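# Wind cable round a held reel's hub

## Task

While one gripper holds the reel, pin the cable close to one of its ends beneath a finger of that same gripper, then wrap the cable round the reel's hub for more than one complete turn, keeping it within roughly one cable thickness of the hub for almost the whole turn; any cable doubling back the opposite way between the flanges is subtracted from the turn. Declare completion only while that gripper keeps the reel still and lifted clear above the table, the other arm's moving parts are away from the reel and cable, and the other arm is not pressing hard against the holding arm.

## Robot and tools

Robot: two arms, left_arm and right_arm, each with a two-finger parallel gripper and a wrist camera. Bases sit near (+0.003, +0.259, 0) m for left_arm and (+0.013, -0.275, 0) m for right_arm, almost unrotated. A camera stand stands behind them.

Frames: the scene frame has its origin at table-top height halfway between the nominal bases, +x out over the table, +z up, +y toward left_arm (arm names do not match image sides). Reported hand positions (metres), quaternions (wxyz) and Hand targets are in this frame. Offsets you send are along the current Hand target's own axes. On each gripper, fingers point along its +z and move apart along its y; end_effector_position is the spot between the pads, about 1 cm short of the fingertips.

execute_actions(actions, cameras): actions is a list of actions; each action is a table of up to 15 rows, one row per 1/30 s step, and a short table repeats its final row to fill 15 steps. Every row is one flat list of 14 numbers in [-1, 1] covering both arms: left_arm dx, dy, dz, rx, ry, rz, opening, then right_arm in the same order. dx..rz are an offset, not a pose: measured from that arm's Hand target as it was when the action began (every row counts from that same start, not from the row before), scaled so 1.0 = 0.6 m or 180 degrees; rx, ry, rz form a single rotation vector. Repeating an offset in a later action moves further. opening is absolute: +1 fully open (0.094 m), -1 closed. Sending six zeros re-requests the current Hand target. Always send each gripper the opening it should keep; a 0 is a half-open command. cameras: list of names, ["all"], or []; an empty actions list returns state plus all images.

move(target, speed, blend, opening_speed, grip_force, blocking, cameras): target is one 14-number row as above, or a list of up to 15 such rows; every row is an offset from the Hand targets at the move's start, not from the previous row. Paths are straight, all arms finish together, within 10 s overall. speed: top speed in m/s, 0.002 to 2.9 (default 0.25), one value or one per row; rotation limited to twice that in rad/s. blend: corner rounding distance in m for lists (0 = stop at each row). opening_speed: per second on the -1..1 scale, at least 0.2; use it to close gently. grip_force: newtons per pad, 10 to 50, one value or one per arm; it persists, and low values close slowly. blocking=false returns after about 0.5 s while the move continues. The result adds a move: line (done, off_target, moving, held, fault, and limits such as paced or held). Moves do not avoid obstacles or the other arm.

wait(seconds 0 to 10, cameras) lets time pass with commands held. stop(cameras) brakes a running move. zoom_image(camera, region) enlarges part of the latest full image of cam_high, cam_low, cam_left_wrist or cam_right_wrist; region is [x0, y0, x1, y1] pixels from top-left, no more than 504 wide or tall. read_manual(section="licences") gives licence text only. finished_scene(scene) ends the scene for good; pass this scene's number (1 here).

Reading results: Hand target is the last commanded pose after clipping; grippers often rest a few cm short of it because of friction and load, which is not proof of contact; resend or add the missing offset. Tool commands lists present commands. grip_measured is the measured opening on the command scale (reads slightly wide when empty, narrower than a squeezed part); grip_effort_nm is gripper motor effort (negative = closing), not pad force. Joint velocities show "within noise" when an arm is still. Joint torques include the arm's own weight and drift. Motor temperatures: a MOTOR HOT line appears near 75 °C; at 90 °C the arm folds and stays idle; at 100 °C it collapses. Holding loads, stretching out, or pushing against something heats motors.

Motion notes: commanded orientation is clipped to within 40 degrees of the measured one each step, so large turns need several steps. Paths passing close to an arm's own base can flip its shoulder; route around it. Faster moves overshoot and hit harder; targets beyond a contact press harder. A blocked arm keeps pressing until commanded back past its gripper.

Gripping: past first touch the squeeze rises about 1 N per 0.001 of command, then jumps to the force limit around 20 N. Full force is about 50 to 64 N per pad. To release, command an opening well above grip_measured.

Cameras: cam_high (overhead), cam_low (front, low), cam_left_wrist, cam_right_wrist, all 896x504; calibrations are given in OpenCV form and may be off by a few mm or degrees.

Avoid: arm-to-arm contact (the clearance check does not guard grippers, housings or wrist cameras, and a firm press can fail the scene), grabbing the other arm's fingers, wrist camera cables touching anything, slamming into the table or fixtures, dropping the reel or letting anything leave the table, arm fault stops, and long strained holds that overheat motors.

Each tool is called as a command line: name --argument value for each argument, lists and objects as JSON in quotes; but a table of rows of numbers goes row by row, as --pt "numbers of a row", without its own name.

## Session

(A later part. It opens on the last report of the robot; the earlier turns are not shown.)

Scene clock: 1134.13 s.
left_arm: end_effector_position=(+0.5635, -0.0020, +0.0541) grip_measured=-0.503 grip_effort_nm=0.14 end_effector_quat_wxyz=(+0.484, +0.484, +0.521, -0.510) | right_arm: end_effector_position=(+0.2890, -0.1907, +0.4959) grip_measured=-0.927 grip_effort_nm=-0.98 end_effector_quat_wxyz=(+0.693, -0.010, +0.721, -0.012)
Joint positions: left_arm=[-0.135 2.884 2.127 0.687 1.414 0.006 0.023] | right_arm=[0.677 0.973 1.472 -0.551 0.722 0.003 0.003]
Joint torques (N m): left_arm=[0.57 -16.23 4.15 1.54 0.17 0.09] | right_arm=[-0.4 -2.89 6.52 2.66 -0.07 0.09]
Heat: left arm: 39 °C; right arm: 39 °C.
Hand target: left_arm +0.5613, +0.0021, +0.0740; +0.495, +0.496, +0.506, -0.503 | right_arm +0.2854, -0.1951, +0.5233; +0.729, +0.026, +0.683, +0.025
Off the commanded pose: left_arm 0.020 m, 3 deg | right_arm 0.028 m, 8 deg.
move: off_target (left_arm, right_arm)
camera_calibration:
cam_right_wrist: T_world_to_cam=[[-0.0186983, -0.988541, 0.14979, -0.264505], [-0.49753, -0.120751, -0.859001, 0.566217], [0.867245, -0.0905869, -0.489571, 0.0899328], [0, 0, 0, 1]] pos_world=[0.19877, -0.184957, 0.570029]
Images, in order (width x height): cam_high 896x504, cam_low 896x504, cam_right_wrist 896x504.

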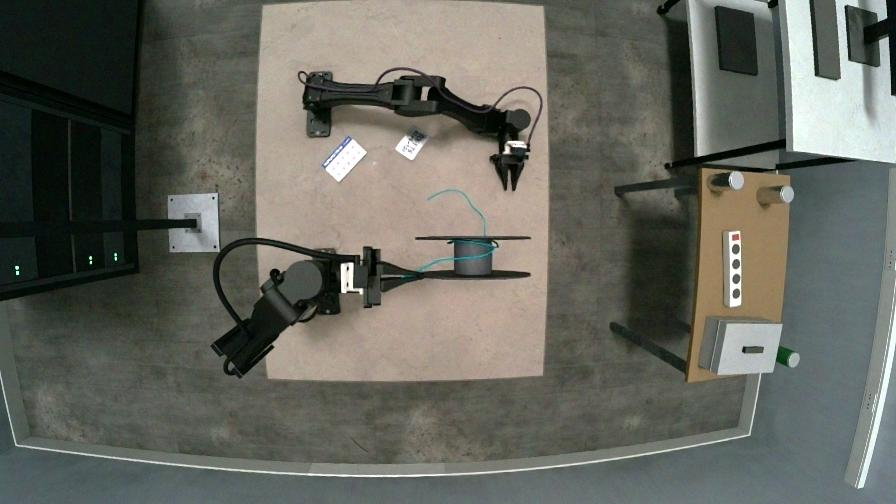

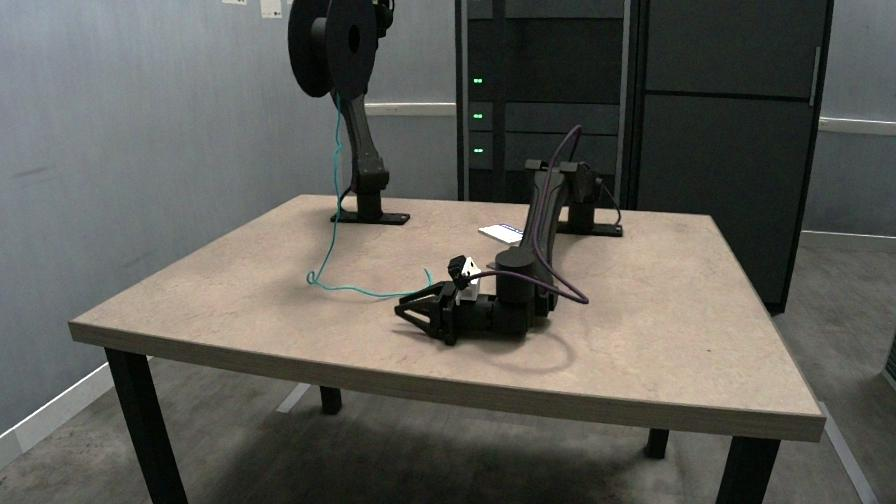

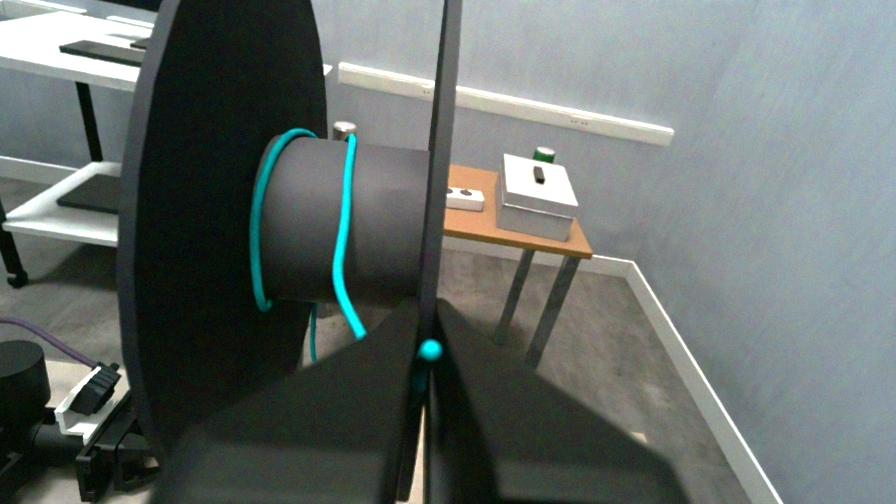

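move --pt "-0.1 -0.0 0 0 0 0 -0.5 0.0 0 0 0 0 0 -1" --pt "-0.08 -0.09 0.03 0 0.28 0 -0.4 0 0 0 0 0 0 -1" --speed 0.15 --cameras '["cam_left_wrist","cam_high","cam_low"]'

zoom_image --camera "cam_high" --region '[400, 170, 560, 270]'

Scene clock: 1149.47 s.
left_arm: end_effector_position=(+0.5082, -0.0156, +0.1224) grip_measured=-0.403 grip_effort_nm=0.14 end_effector_quat_wxyz=(+0.271, +0.644, +0.677, -0.232) | right_arm: end_effector_position=(+0.2890, -0.1907, +0.4959) grip_measured=-0.927 grip_effort_nm=-0.98 end_effector_quat_wxyz=(+0.693, -0.010, +0.721, -0.012)
Joint positions: left_arm=[-0.296 2.7 2.831 -1.359 0.659 1.096 0.028] | right_arm=[0.677 0.973 1.472 -0.551 0.722 0.003 0.003]
Joint torques (N m): left_arm=[-0.18 -11.15 9.17 0.65 0.2 0.1] | right_arm=[-0.5 -2.89 6.42 2.67 -0.08 0.07]
Motor temperatures (°C): left_arm=[25 44 36 36 30 29 32] | right_arm=[28 29 38 37 27 26 31]
Heat: left arm: 44 °C; right arm: 38 °C.
Hand target: left_arm +0.5082, -0.0162, +0.1228; +0.232, +0.663, +0.668, -0.244 | right_arm +0.2854, -0.1951, +0.5233; +0.729, +0.026, +0.683, +0.025
Off the commanded pose: left_arm 0.001 m, 5 deg | right_arm 0.028 m, 8 deg.
elbow stopped short (left arm): the move would have taken joint 3 (elbow) straighter than the controller allows.
move: off_target (left_arm, right_arm); target 2's new opening was sent with left_arm's hand 0.001 m and 5 deg from that target
camera_calibration:
cam_left_wrist: T_world_to_cam=[[-0.987731, -0.146109, 0.0551238, 0.484915], [-0.155367, 0.955007, -0.25263, 0.14727], [-0.0157321, -0.258095, -0.965992, 0.234865], [0, 0, 0, 1]] pos_world=[0.505542, -0.00917567, 0.237352]
Images, in order (width x height): cam_high 896x504, cam_low 896x504, cam_left_wrist 896x504.

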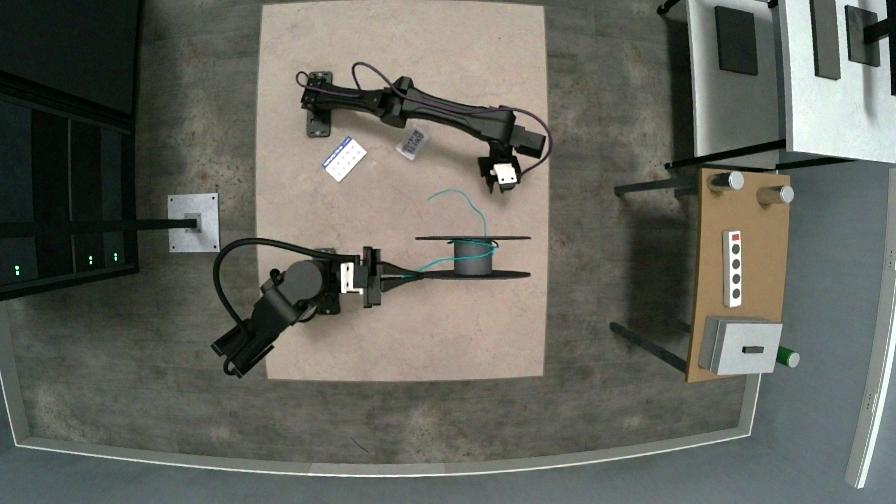

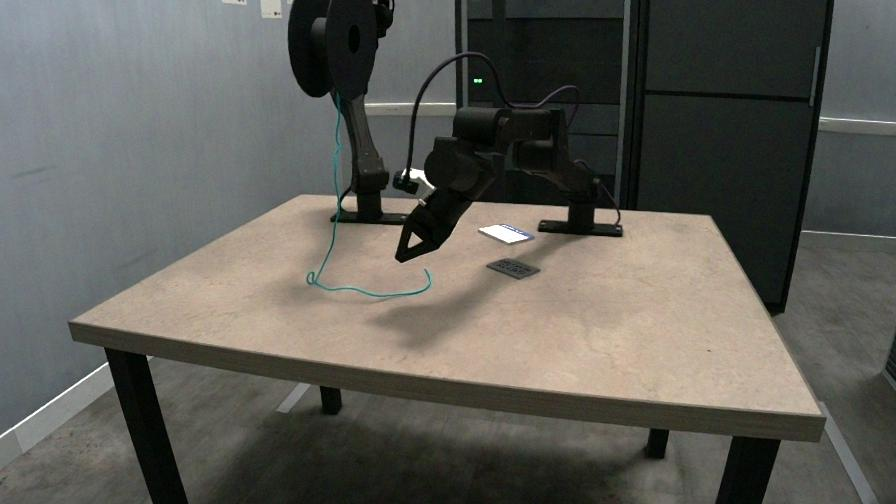

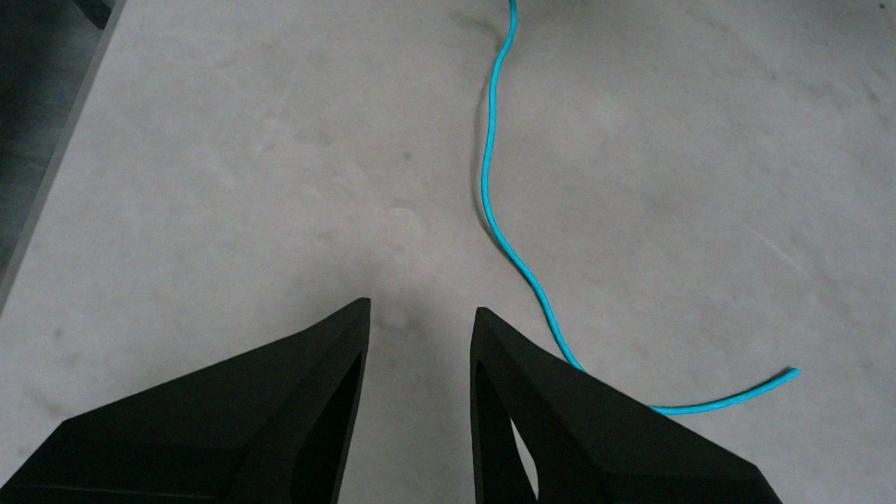

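Scaled by 3.150 from the camera's 896x504 image, which has a finer 1280x720 frame.

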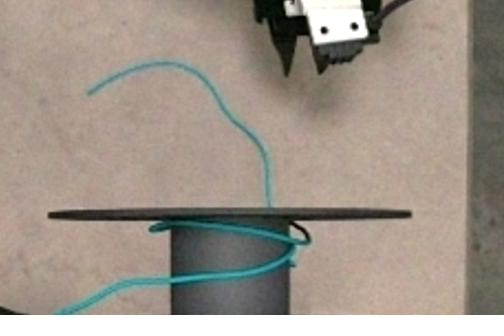

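move --pt "0.05 -0.08 0.12 0 0 0 -0.4 0.0 0 0 0 0 0 -1" --pt "0.085 -0.08 0.172 0 0 0 -0.4 0 0 0 0 0 0 -1" --speed '[0.15,0.05]' --cameras '["cam_left_wrist"]'

Scene clock: 1157.10 s.
left_arm: end_effector_position=(+0.4582, -0.0458, +0.0252) grip_measured=-0.403 grip_effort_nm=0.14 end_effector_quat_wxyz=(+0.243, +0.664, +0.656, -0.264) | right_arm: end_effector_position=(+0.2890, -0.1907, +0.4959) grip_measured=-0.927 grip_effort_nm=-0.98 end_effector_quat_wxyz=(+0.693, -0.010, +0.721, -0.012)
Joint positions: left_arm=[-0.371 2.492 2.046 -0.836 0.685 1.099 0.028] | right_arm=[0.677 0.973 1.472 -0.551 0.722 0.003 0.003]
Joint torques (N m): left_arm=[-0.59 -11.66 3.49 1.04 -0.11 -0.11] | right_arm=[-0.51 -2.85 6.42 2.67 -0.07 0.13]
Heat: left arm: 44 °C; right arm: 38 °C.
Hand target: left_arm +0.4583, -0.0422, +0.0116; +0.232, +0.663, +0.668, -0.244 | right_arm +0.2854, -0.1951, +0.5233; +0.729, +0.026, +0.683, +0.025
Off the commanded pose: left_arm 0.014 m, 3 deg | right_arm 0.028 m, 8 deg.
move: off_target (left_arm, right_arm)
camera_calibration:
cam_left_wrist: T_world_to_cam=[[-0.991791, -0.0605665, 0.112612, 0.440923], [-0.0873063, 0.964215, -0.250333, 0.112887], [-0.0934205, -0.258109, -0.961588, 0.167833], [0, 0, 0, 1]] pos_world=[0.462839, -0.0388229, 0.139993]
Images, in order (width x height): cam_left_wrist 896x504.

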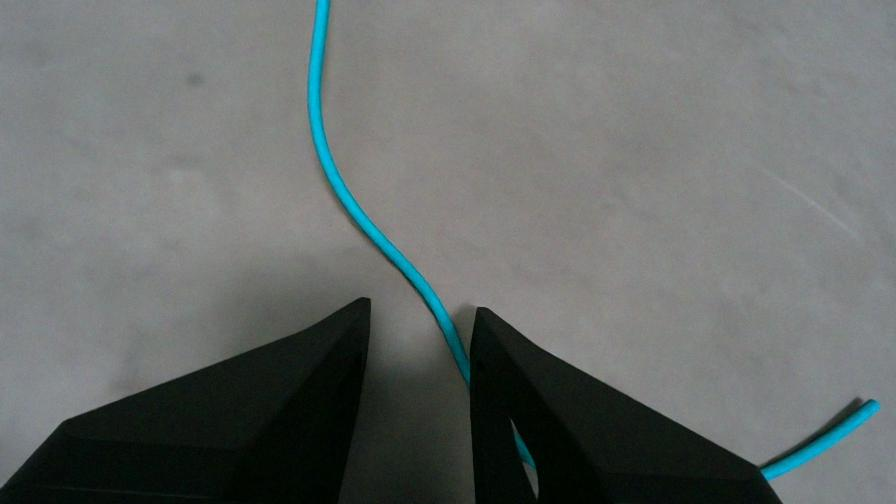

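Between the fingers; lower 1.5 cm and shift −y slightly; close.

move --pt "-0.002 -0.01 0.03 0 0 0 -0.4 0.0 0 0 0 0 0 -1" --pt "-0.002 -0.01 0.03 0 0 0 -1 0 0 0 0 0 0 -1" --pt "-0.2 -0.01 -0.05 0 0 0 -1 0 0 0 0 0 0 -1" --speed 0.06 --opening_speed 0.6 --cameras '["cam_left_wrist"]'

Scene clock: 1165.63 s.
left_arm: end_effector_position=(+0.4546, -0.1144, +0.1105) grip_measured=-0.977 grip_effort_nm=-1.03 end_effector_quat_wxyz=(+0.237, +0.661, +0.668, -0.244) | right_arm: end_effector_position=(+0.2890, -0.1907, +0.4959) grip_measured=-0.927 grip_effort_nm=-0.98 end_effector_quat_wxyz=(+0.693, -0.010, +0.721, -0.012)
Joint positions: left_arm=[-0.509 2.657 2.708 -1.235 0.593 0.921 0.001] | right_arm=[0.677 0.973 1.472 -0.551 0.722 0.003 0.003]
Joint torques (N m): left_arm=[-0.34 -11.14 9.48 0.74 0.18 -0.05] | right_arm=[-0.35 -2.99 6.56 2.67 -0.05 0.08]
Heat: left arm: 43 °C; right arm: 38 °C.
Hand target: left_arm +0.4540, -0.1160, +0.1110; +0.232, +0.663, +0.668, -0.244 | right_arm +0.2854, -0.1951, +0.5233; +0.729, +0.026, +0.683, +0.025
Off the commanded pose: left_arm 0.002 m, 1 deg | right_arm 0.028 m, 8 deg.
move: off_target (right_arm); target 2's new opening was sent with left_arm's hand 0.028 m and 5 deg from that target
camera_calibration:
cam_left_wrist: T_world_to_cam=[[-0.990809, -0.0918541, 0.0993037, 0.420894], [-0.111422, 0.970441, -0.21408, 0.207826], [-0.0767042, -0.223176, -0.971755, 0.229321], [0, 0, 0, 1]] pos_world=[0.457772, -0.111843, 0.225538]
Images, in order (width x height): cam_left_wrist 896x504.

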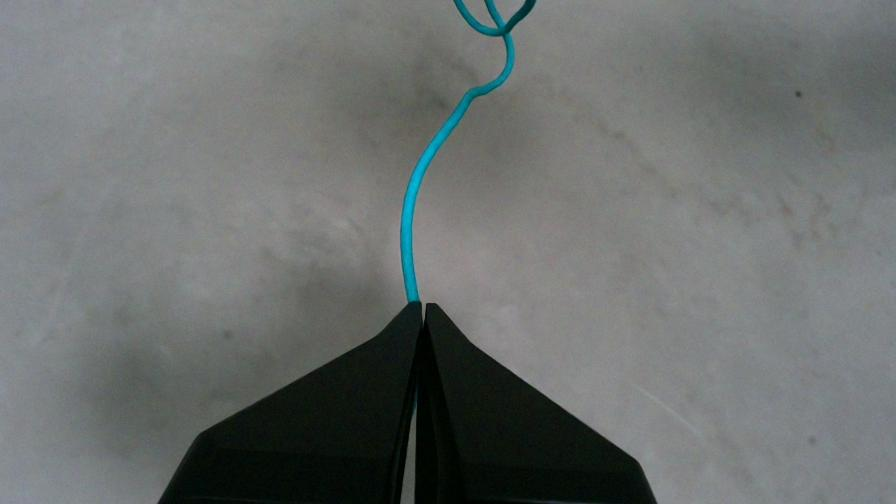

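move --pt "0.25 0 -0.26 0 -0.28 0 -1 0.0 0 0 0 0 0 -1" --pt "0.303 0 -0.313 0 -0.28 0 -1 0.335 0.024 0.021 0 0 0 -1" --speed 0.15 --cameras '["cam_high","cam_low","cam_right_wrist"]'

Scene clock: 1175.67 s.
left_arm: end_effector_position=(+0.4475, +0.1409, +0.1338) grip_measured=-0.977 grip_effort_nm=-1.03 end_effector_quat_wxyz=(+0.504, +0.464, +0.558, -0.467) | right_arm: end_effector_position=(+0.3111, -0.1651, +0.3052) grip_measured=-0.927 grip_effort_nm=-0.98 end_effector_quat_wxyz=(+0.699, -0.006, +0.715, +0.003)
Joint positions: left_arm=[0.15 2.346 1.722 -1.124 1.515 1.695 0.001] | right_arm=[0.693 0.805 0.576 0.199 0.722 0.017 0.003]
Joint torques (N m): left_arm=[0.35 -9.09 8.23 0.07 0.73 0.2] | right_arm=[0.5 -1.16 7.58 2.69 0.16 -0.09]
Heat: left arm: 42 °C; right arm: 40 °C.
Hand target: left_arm +0.4544, +0.1436, +0.1407; +0.495, +0.496, +0.506, -0.504 | right_arm +0.3110, -0.1665, +0.3251; +0.729, +0.026, +0.683, +0.025
Off the commanded pose: left_arm 0.010 m, 8 deg | right_arm 0.020 m, 7 deg.
move: off_target (left_arm, right_arm)
camera_calibration:
cam_right_wrist: T_world_to_cam=[[-0.00574061, -0.992537, 0.121812, -0.206383], [-0.482033, -0.103981, -0.869961, 0.417867], [0.876134, -0.0637115, -0.477839, -0.022182], [0, 0, 0, 1]] pos_world=[0.219675, -0.162806, 0.378068]
Images, in order (width x height): cam_high 896x504, cam_low 896x504, cam_right_wrist 896x504.

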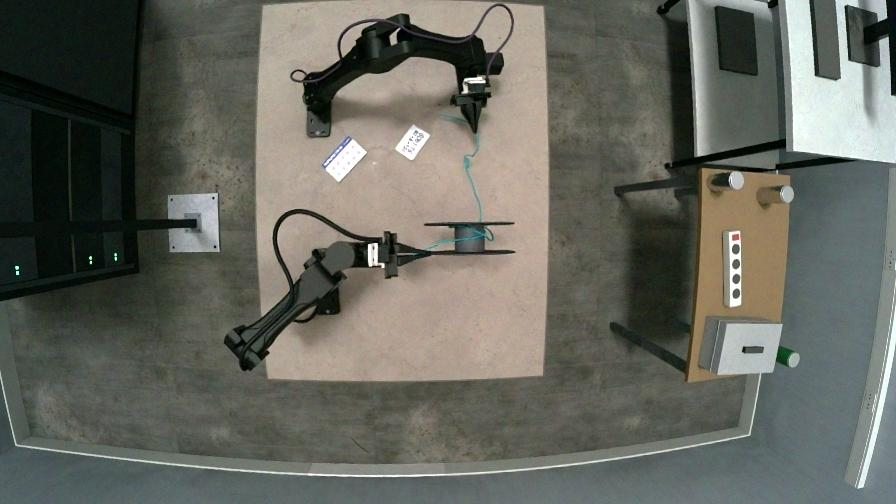

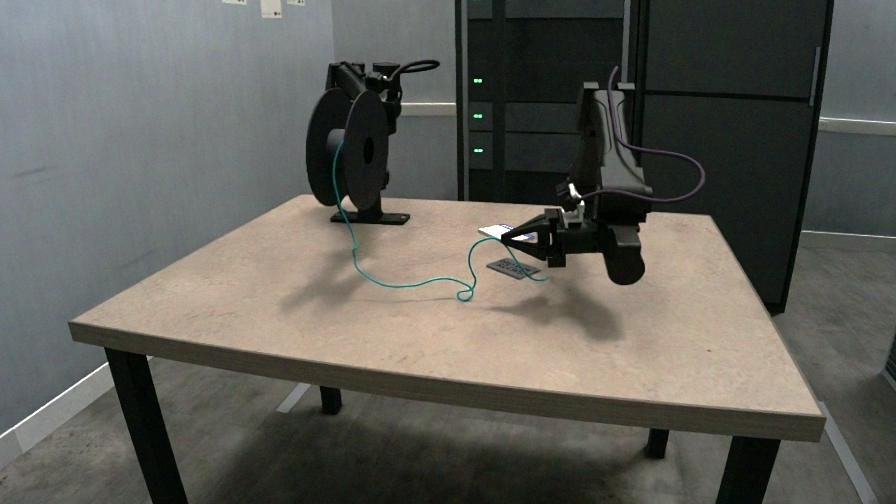

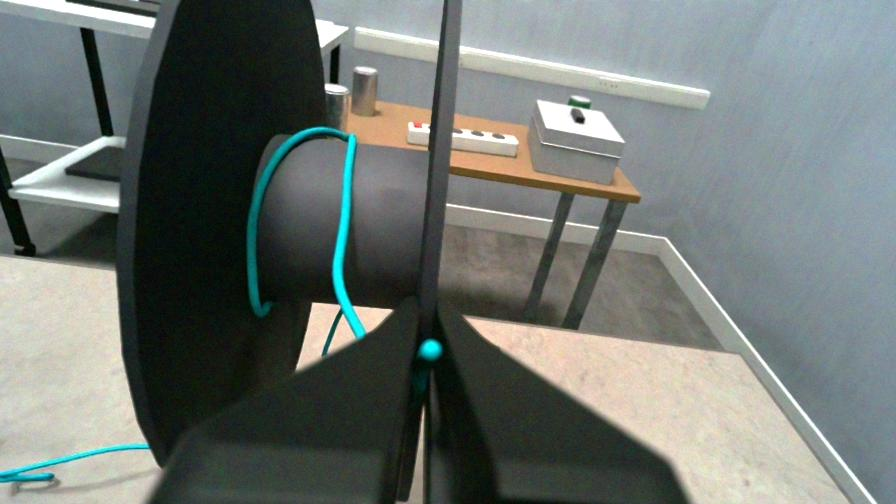

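move --pt "-0.132 -0.257 0.073 0 0 0 -1 0 0 0 0 0 0 -1" --pt "-0.432 -0.374 0.139 0 0 0 -1 0 0 0 0 0 0 -1" --pt "-0.624 -0.349 0.239 0 0 0 -1 0 0 0 0 0 0 -1" --speed 0.15 --blend '[0.03,0.03,0]' --cameras '["cam_high","cam_low","cam_right_wrist"]'

zoom_image --camera "cam_low" --region '[280, 0, 460, 250]'

Scene clock: 1185.43 s.
left_arm: end_effector_position=(+0.2605, -0.0019, +0.5065) grip_measured=-0.977 grip_effort_nm=-1.04 end_effector_quat_wxyz=(+0.469, +0.487, +0.529, -0.514) | right_arm: end_effector_position=(+0.3111, -0.1651, +0.3059) grip_measured=-0.927 grip_effort_nm=-0.98 end_effector_quat_wxyz=(+0.700, -0.006, +0.714, +0.004)
Joint positions: left_arm=[-0.296 1.459 1.803 -0.451 1.266 0.016 0.001] | right_arm=[0.693 0.805 0.576 0.202 0.722 0.016 0.003]
Joint torques (N m): left_arm=[-0.61 -6.48 4.68 2.02 -0.08 -0.07] | right_arm=[0.72 -1.1 7.32 2.7 0.18 -0.05]
Motor temperatures (°C): left_arm=[25 40 37 33 30 29 32] | right_arm=[28 29 37 42 27 26 31]
Heat: left arm: 40 °C; right arm: 42 °C.
Hand target: left_arm +0.2519, -0.0012, +0.5184; +0.495, +0.496, +0.506, -0.503 | right_arm +0.3110, -0.1665, +0.3251; +0.729, +0.026, +0.683, +0.025
Off the commanded pose: left_arm 0.015 m, 4 deg | right_arm 0.019 m, 7 deg.
move: off_target (left_arm, right_arm)
camera_calibration:
cam_right_wrist: T_world_to_cam=[[-0.00608565, -0.992602, 0.121259, -0.206257], [-0.480022, -0.103477, -0.871132, 0.418187], [0.877235, -0.0635083, -0.475841, -0.0227875], [0, 0, 0, 1]] pos_world=[0.219474, -0.162906, 0.378463]
Images, in order (width x height): cam_high 896x504, cam_low 896x504, cam_right_wrist 896x504.

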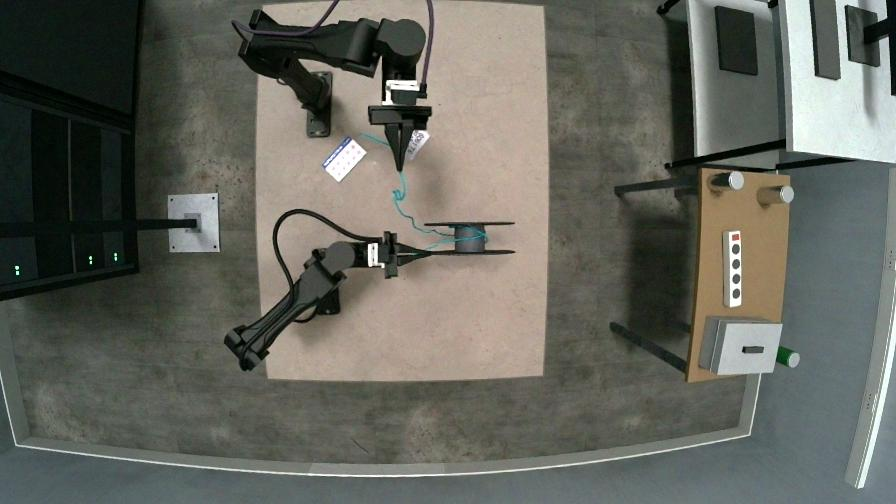

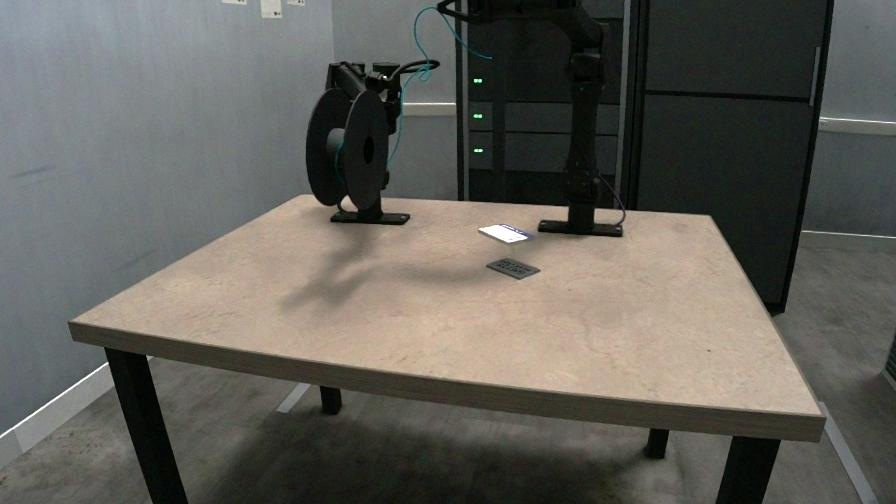

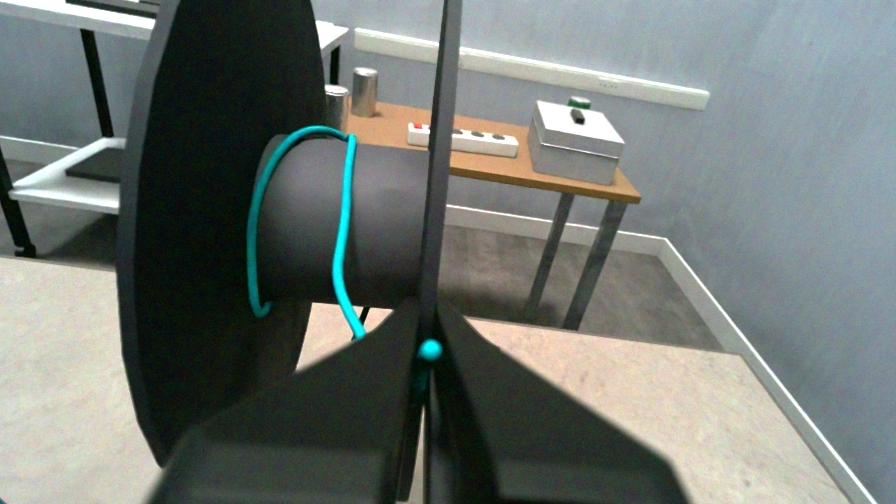

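Scaled by 2.016 from the camera's 896x504 image, which has a finer 1280x720 frame.

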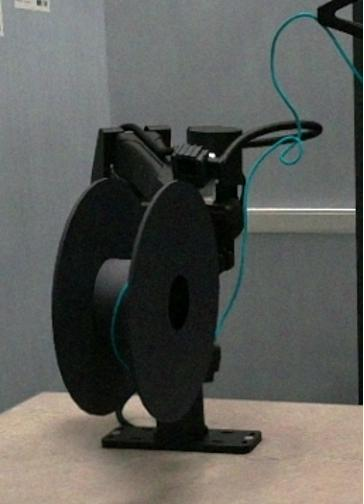

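move --pt "-0.02 -0.028 0.223 0 0 0 -1 0 0 0 0 0 0 -1" --pt "-0.05 0.013 0.231 0 0 0 -1 0 0 0 0 0 0 -1" --pt "-0.046 0.155 0.231 0 0 0 -1 0 0 0 0 0 0 -1" --pt "-0.02 0.28 0.231 0 0 0 -1 0 0 0 0 0 0 -1" --speed 0.13 --blend '[0.01,0.02,0.03,0]' --cameras '["cam_high","cam_low","cam_right_wrist"]'

zoom_image --camera "cam_low" --region '[280, 0, 460, 250]'

zoom_image --camera "cam_high" --region '[380, 180, 560, 290]'

Scene clock: 1193.03 s.
left_arm: end_effector_position=(+0.4212, -0.1410, +0.5087) grip_measured=-0.977 grip_effort_nm=-1.03 end_effector_quat_wxyz=(+0.524, +0.430, +0.513, -0.526) | right_arm: end_effector_position=(+0.3111, -0.1651, +0.3059) grip_measured=-0.927 grip_effort_nm=-0.98 end_effector_quat_wxyz=(+0.700, -0.006, +0.714, +0.004)
Joint positions: left_arm=[-0.494 2.34 2.835 -0.311 0.972 -0.241 0.001] | right_arm=[0.693 0.805 0.576 0.202 0.722 0.016 0.003]
Joint torques (N m): left_arm=[0.17 -9.55 8.27 2.14 -0.09 -0.08] | right_arm=[0.44 -1.06 7.47 2.68 0.17 -0.02]
Heat: left arm: 39 °C; right arm: 43 °C.
Hand target: left_arm +0.4202, -0.1397, +0.5268; +0.495, +0.496, +0.506, -0.503 | right_arm +0.3110, -0.1665, +0.3251; +0.729, +0.026, +0.683, +0.025
Off the commanded pose: left_arm 0.018 m, 9 deg | right_arm 0.019 m, 7 deg.
elbow stopped short (left arm): the move would have taken joint 3 (elbow) straighter than the controller allows.
move: off_target (left_arm, right_arm); blend cut to 0.0154 m at target 2
camera_calibration:
cam_right_wrist: T_world_to_cam=[[-0.00608565, -0.992602, 0.121259, -0.206257], [-0.480022, -0.103477, -0.871132, 0.418187], [0.877235, -0.0635083, -0.475841, -0.0227875], [0, 0, 0, 1]] pos_world=[0.219474, -0.162906, 0.378463]
Images, in order (width x height): cam_high 896x504, cam_low 896x504, cam_right_wrist 896x504.

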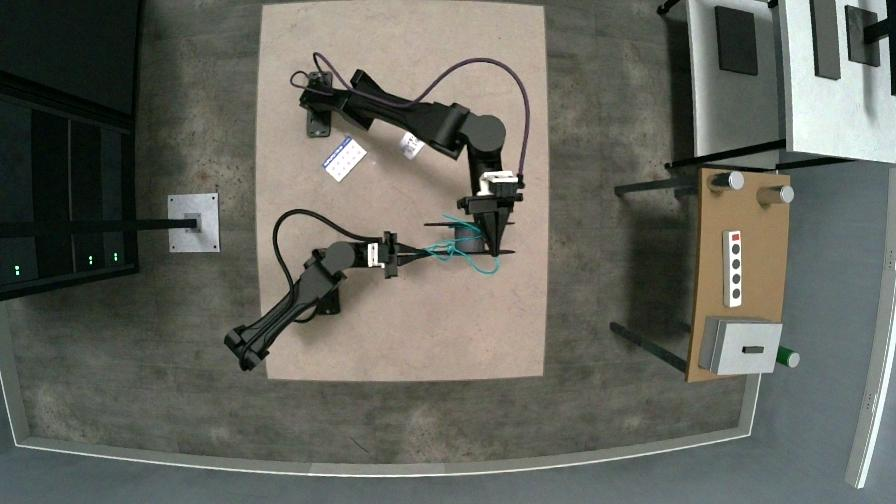

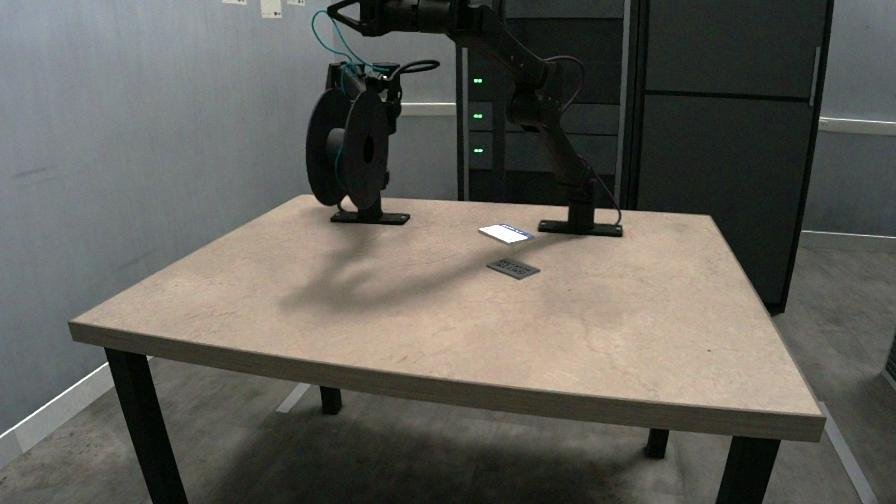

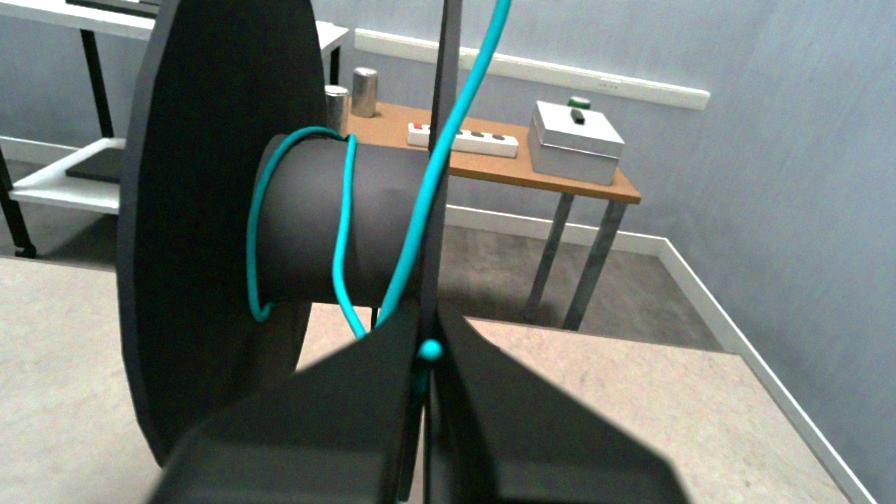

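Scaled by 2.016 from the camera's 896x504 image, which has a finer 1280x720 frame.

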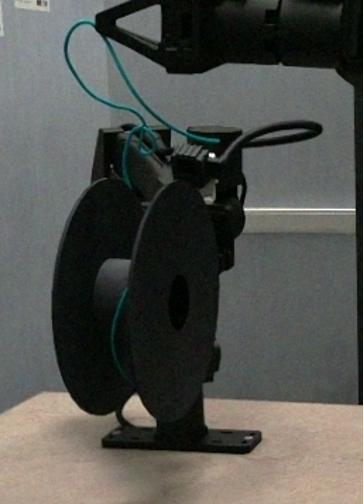

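Scaled by 2.800 from the camera's 896x504 image, which has a finer 1280x720 frame.

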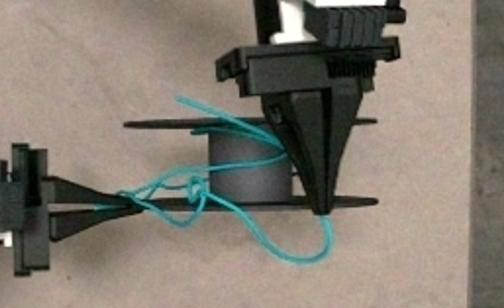

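move --pt "0.02 0.02 -0.08 0 0 0 -1 0 0 0 0 0 0 -1" --pt "0.1 0.13 -0.05 0 0 0 -1 0 0 0 0 0 0 -1" --speed 0.1 --blend 0.02 --cameras '["cam_high","cam_right_wrist"]'

zoom_image --camera "cam_high" --region '[380, 180, 560, 290]'

Scene clock: 1199.80 s.
left_arm: end_effector_position=(+0.4922, -0.1138, +0.4475) grip_measured=-0.977 grip_effort_nm=-1.03 end_effector_quat_wxyz=(+0.524, +0.428, +0.518, -0.523) | right_arm: end_effector_position=(+0.3111, -0.1651, +0.3059) grip_measured=-0.927 grip_effort_nm=-0.98 end_effector_quat_wxyz=(+0.700, -0.006, +0.714, +0.004)
Joint positions: left_arm=[-0.382 2.496 2.835 -0.134 1.073 -0.276 0.001] | right_arm=[0.693 0.805 0.576 0.202 0.722 0.016 0.003]
Joint torques (N m): left_arm=[0.58 -10.88 8.76 2.07 -0.29 -0.07] | right_arm=[0.39 -1.22 7.49 2.71 0.18 -0.02]
Heat: left arm: 39 °C; right arm: 44 °C.
Hand target: left_arm +0.4971, -0.1095, +0.4655; +0.495, +0.496, +0.506, -0.503 | right_arm +0.3110, -0.1665, +0.3251; +0.729, +0.026, +0.683, +0.025
Off the commanded pose: left_arm 0.019 m, 9 deg | right_arm 0.019 m, 7 deg.
elbow stopped short (left arm): the move would have taken joint 3 (elbow) straighter than the controller allows.
move: off_target (left_arm, right_arm)
camera_calibration:
cam_right_wrist: T_world_to_cam=[[-0.00608565, -0.992602, 0.121259, -0.206257], [-0.480022, -0.103477, -0.871132, 0.418187], [0.877235, -0.0635083, -0.475841, -0.0227875], [0, 0, 0, 1]] pos_world=[0.219474, -0.162906, 0.378463]
Images, in order (width x height): cam_high 896x504, cam_right_wrist 896x504.

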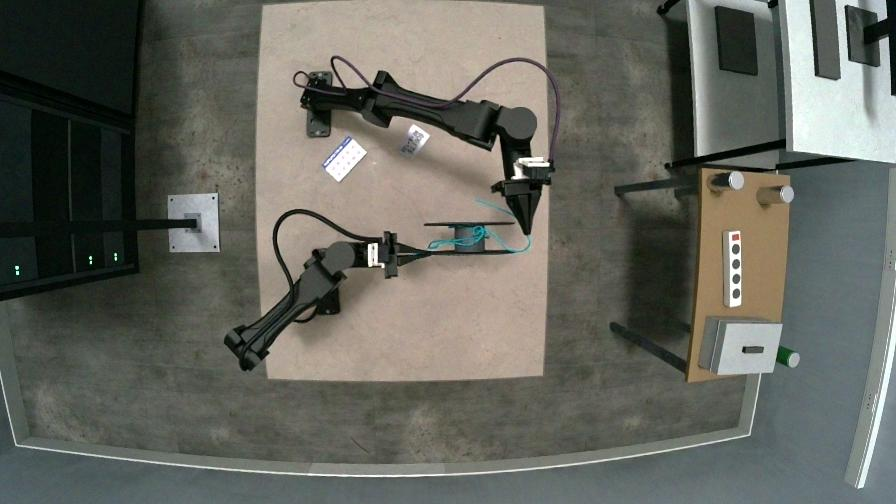

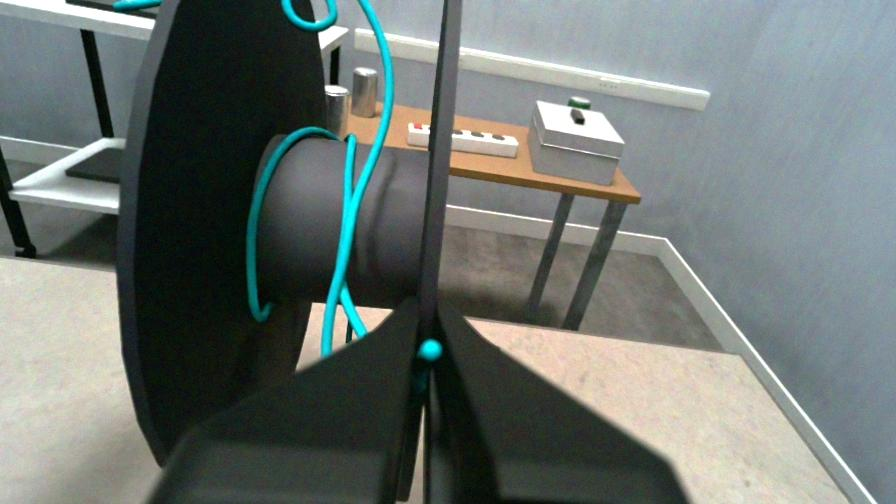

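Scaled by 2.800 from the camera's 896x504 image, which has a finer 1280x720 frame.

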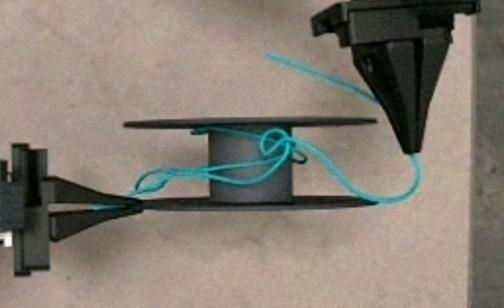

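move --pt "0.3 0.08 0.034 0 0 0 -1 0 0 0 0 0 0 -1" --pt "0.52 0.06 0.034 0 0 0 -1 0 0 0 0 0 0 -1" --speed 0.1 --blend 0.04 --cameras '["cam_high","cam_low","cam_right_wrist"]'

zoom_image --camera "cam_high" --region '[420, 190, 560, 270]'

zoom_image --camera "cam_low" --region '[280, 50, 460, 300]'

Scene clock: 1206.73 s.
left_arm: end_effector_position=(+0.5289, -0.1281, +0.1522) grip_measured=-0.977 grip_effort_nm=-1.03 end_effector_quat_wxyz=(+0.480, +0.491, +0.521, -0.507) | right_arm: end_effector_position=(+0.3111, -0.1651, +0.3059) grip_measured=-0.927 grip_effort_nm=-0.98 end_effector_quat_wxyz=(+0.700, -0.006, +0.714, +0.004)
Joint positions: left_arm=[-0.366 2.669 2.117 0.488 1.191 0.003 0.001] | right_arm=[0.693 0.805 0.576 0.202 0.722 0.016 0.003]
Joint torques (N m): left_arm=[-0.14 -12.67 5.31 2.06 0 -0.05] | right_arm=[0.65 -1.21 7.49 2.63 0.19 0.01]
Heat: left arm: 39 °C; right arm: 45 °C.
Hand target: left_arm +0.5274, -0.1287, +0.1529; +0.495, +0.496, +0.506, -0.503 | right_arm +0.3110, -0.1665, +0.3251; +0.729, +0.026, +0.683, +0.025
Off the commanded pose: left_arm 0.002 m, 3 deg | right_arm 0.019 m, 7 deg.
move: off_target (left_arm, right_arm)
camera_calibration:
cam_right_wrist: T_world_to_cam=[[-0.00608565, -0.992602, 0.121259, -0.206257], [-0.480022, -0.103477, -0.871132, 0.418187], [0.877235, -0.0635083, -0.475841, -0.0227875], [0, 0, 0, 1]] pos_world=[0.219474, -0.162906, 0.378463]
Images, in order (width x height): cam_high 896x504, cam_low 896x504, cam_right_wrist 896x504.

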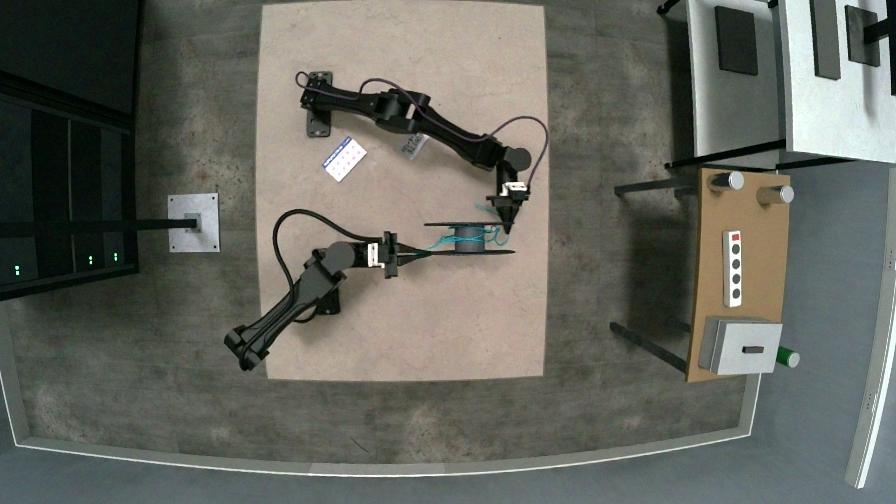

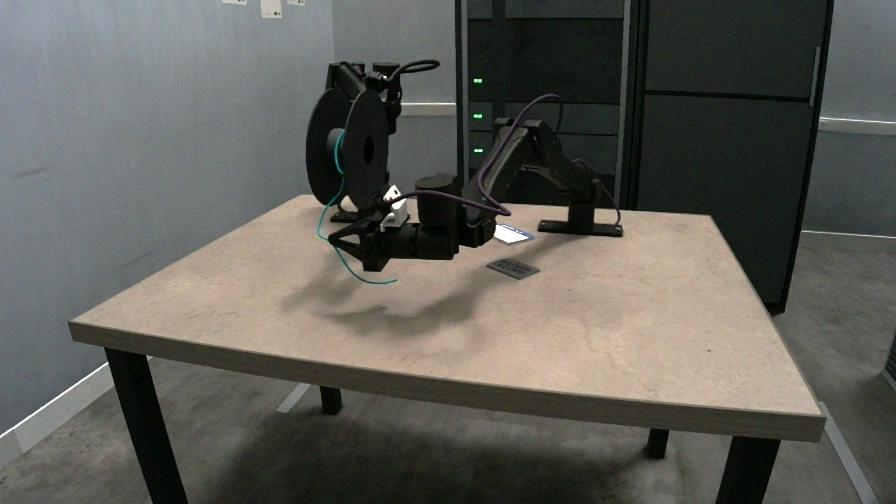

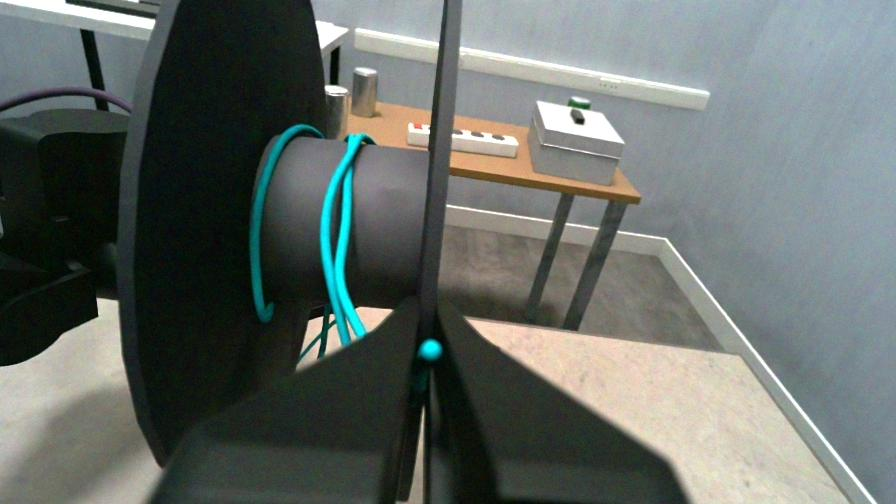

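Scaled by 3.600 from the camera's 896x504 image, which has a finer 1280x720 frame.

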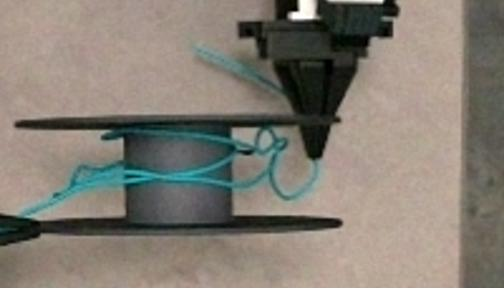

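Scaled by 2.016 from the camera's 896x504 image, which has a finer 1280x720 frame.

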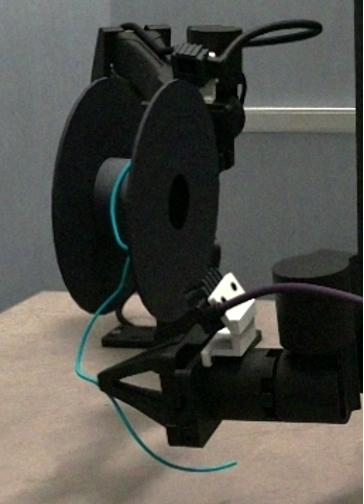

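move --target '[0.1,0.05,0.0,0,0,0,-1,-0.12,0,0,0,0,0,-1]' --speed 0.06 --cameras '["cam_high","cam_low","cam_right_wrist"]'

zoom_image --camera "cam_high" --region '[420, 190, 560, 270]'

zoom_image --camera "cam_right_wrist" --region '[220, 100, 470, 400]'

Scene clock: 1210.93 s.
left_arm: end_effector_position=(+0.5537, -0.1312, +0.0841) grip_measured=-0.977 grip_effort_nm=-1.03 end_effector_quat_wxyz=(+0.480, +0.487, +0.525, -0.507) | right_arm: end_effector_position=(+0.3092, -0.1690, +0.3737) grip_measured=-0.927 grip_effort_nm=-0.98 end_effector_quat_wxyz=(+0.718, +0.012, +0.696, +0.012)
Joint positions: left_arm=[-0.356 2.935 2.374 0.492 1.191 -0.001 0.001] | right_arm=[0.693 0.822 0.795 0.068 0.735 0.006 0.003]
Joint torques (N m): left_arm=[0.64 -12.3 10.13 1.75 0.15 -0.06] | right_arm=[0.28 -1.39 12.46 1.33 0.14 -0.01]
Heat: left arm: 39 °C; right arm: 44 °C.
Hand target: left_arm +0.5564, -0.1283, +0.0922; +0.495, +0.496, +0.506, -0.503 | right_arm +0.3063, -0.1716, +0.3967; +0.729, +0.026, +0.683, +0.025
Off the commanded pose: left_arm 0.009 m, 3 deg | right_arm 0.023 m, 3 deg.
move: off_target (left_arm, right_arm)
camera_calibration:
cam_right_wrist: T_world_to_cam=[[-0.0235578, -0.996234, 0.0834388, -0.199377], [-0.435718, -0.0648862, -0.897741, 0.478805], [0.899775, -0.0575046, -0.432549, -0.011228], [0, 0, 0, 1]] pos_world=[0.21403, -0.168204, 0.441622]
Images, in order (width x height): cam_high 896x504, cam_low 896x504, cam_right_wrist 896x504.

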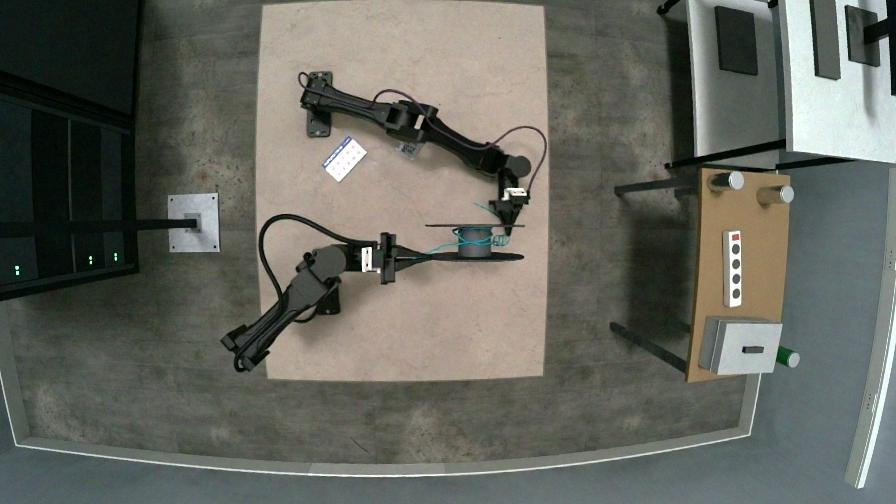

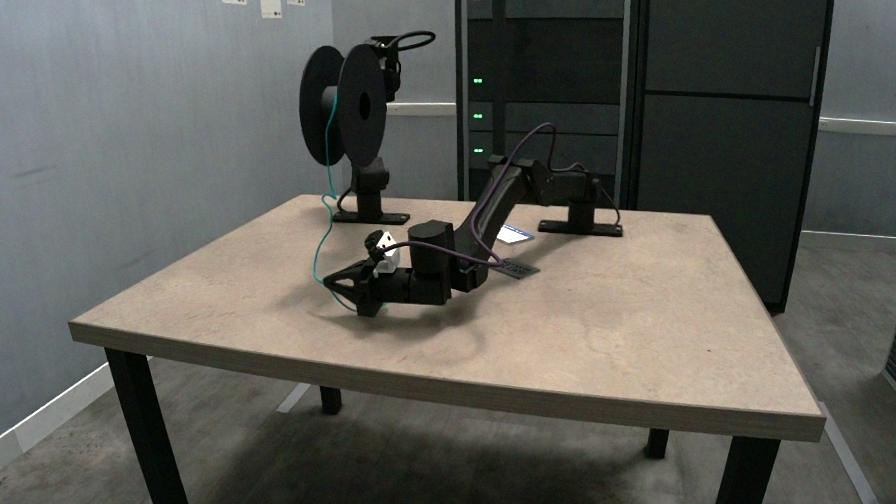

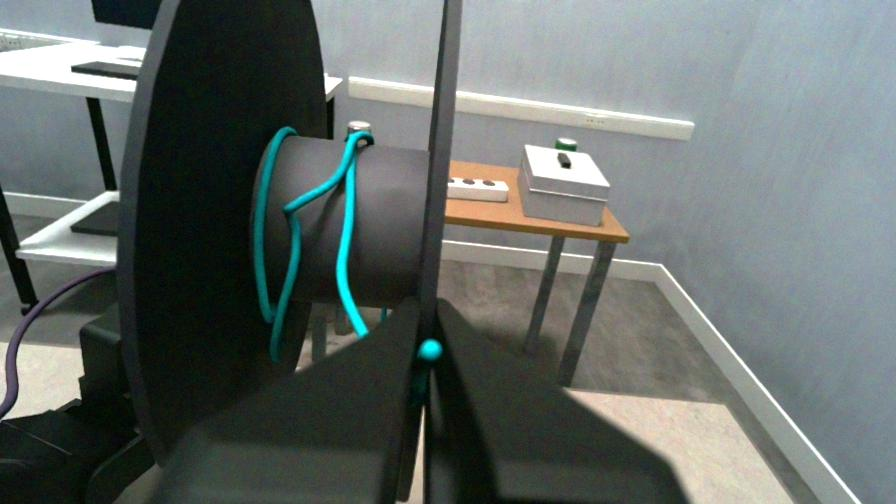

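Scaled by 3.600 from the camera's 896x504 image, which has a finer 1280x720 frame.

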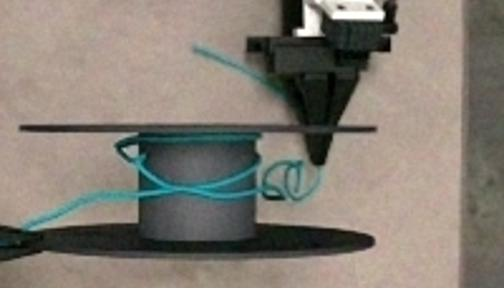

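Scaled by 1.680 from the camera's 896x504 image, which has a finer 1280x720 frame.

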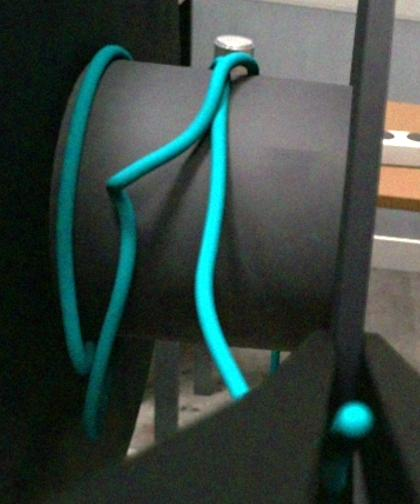

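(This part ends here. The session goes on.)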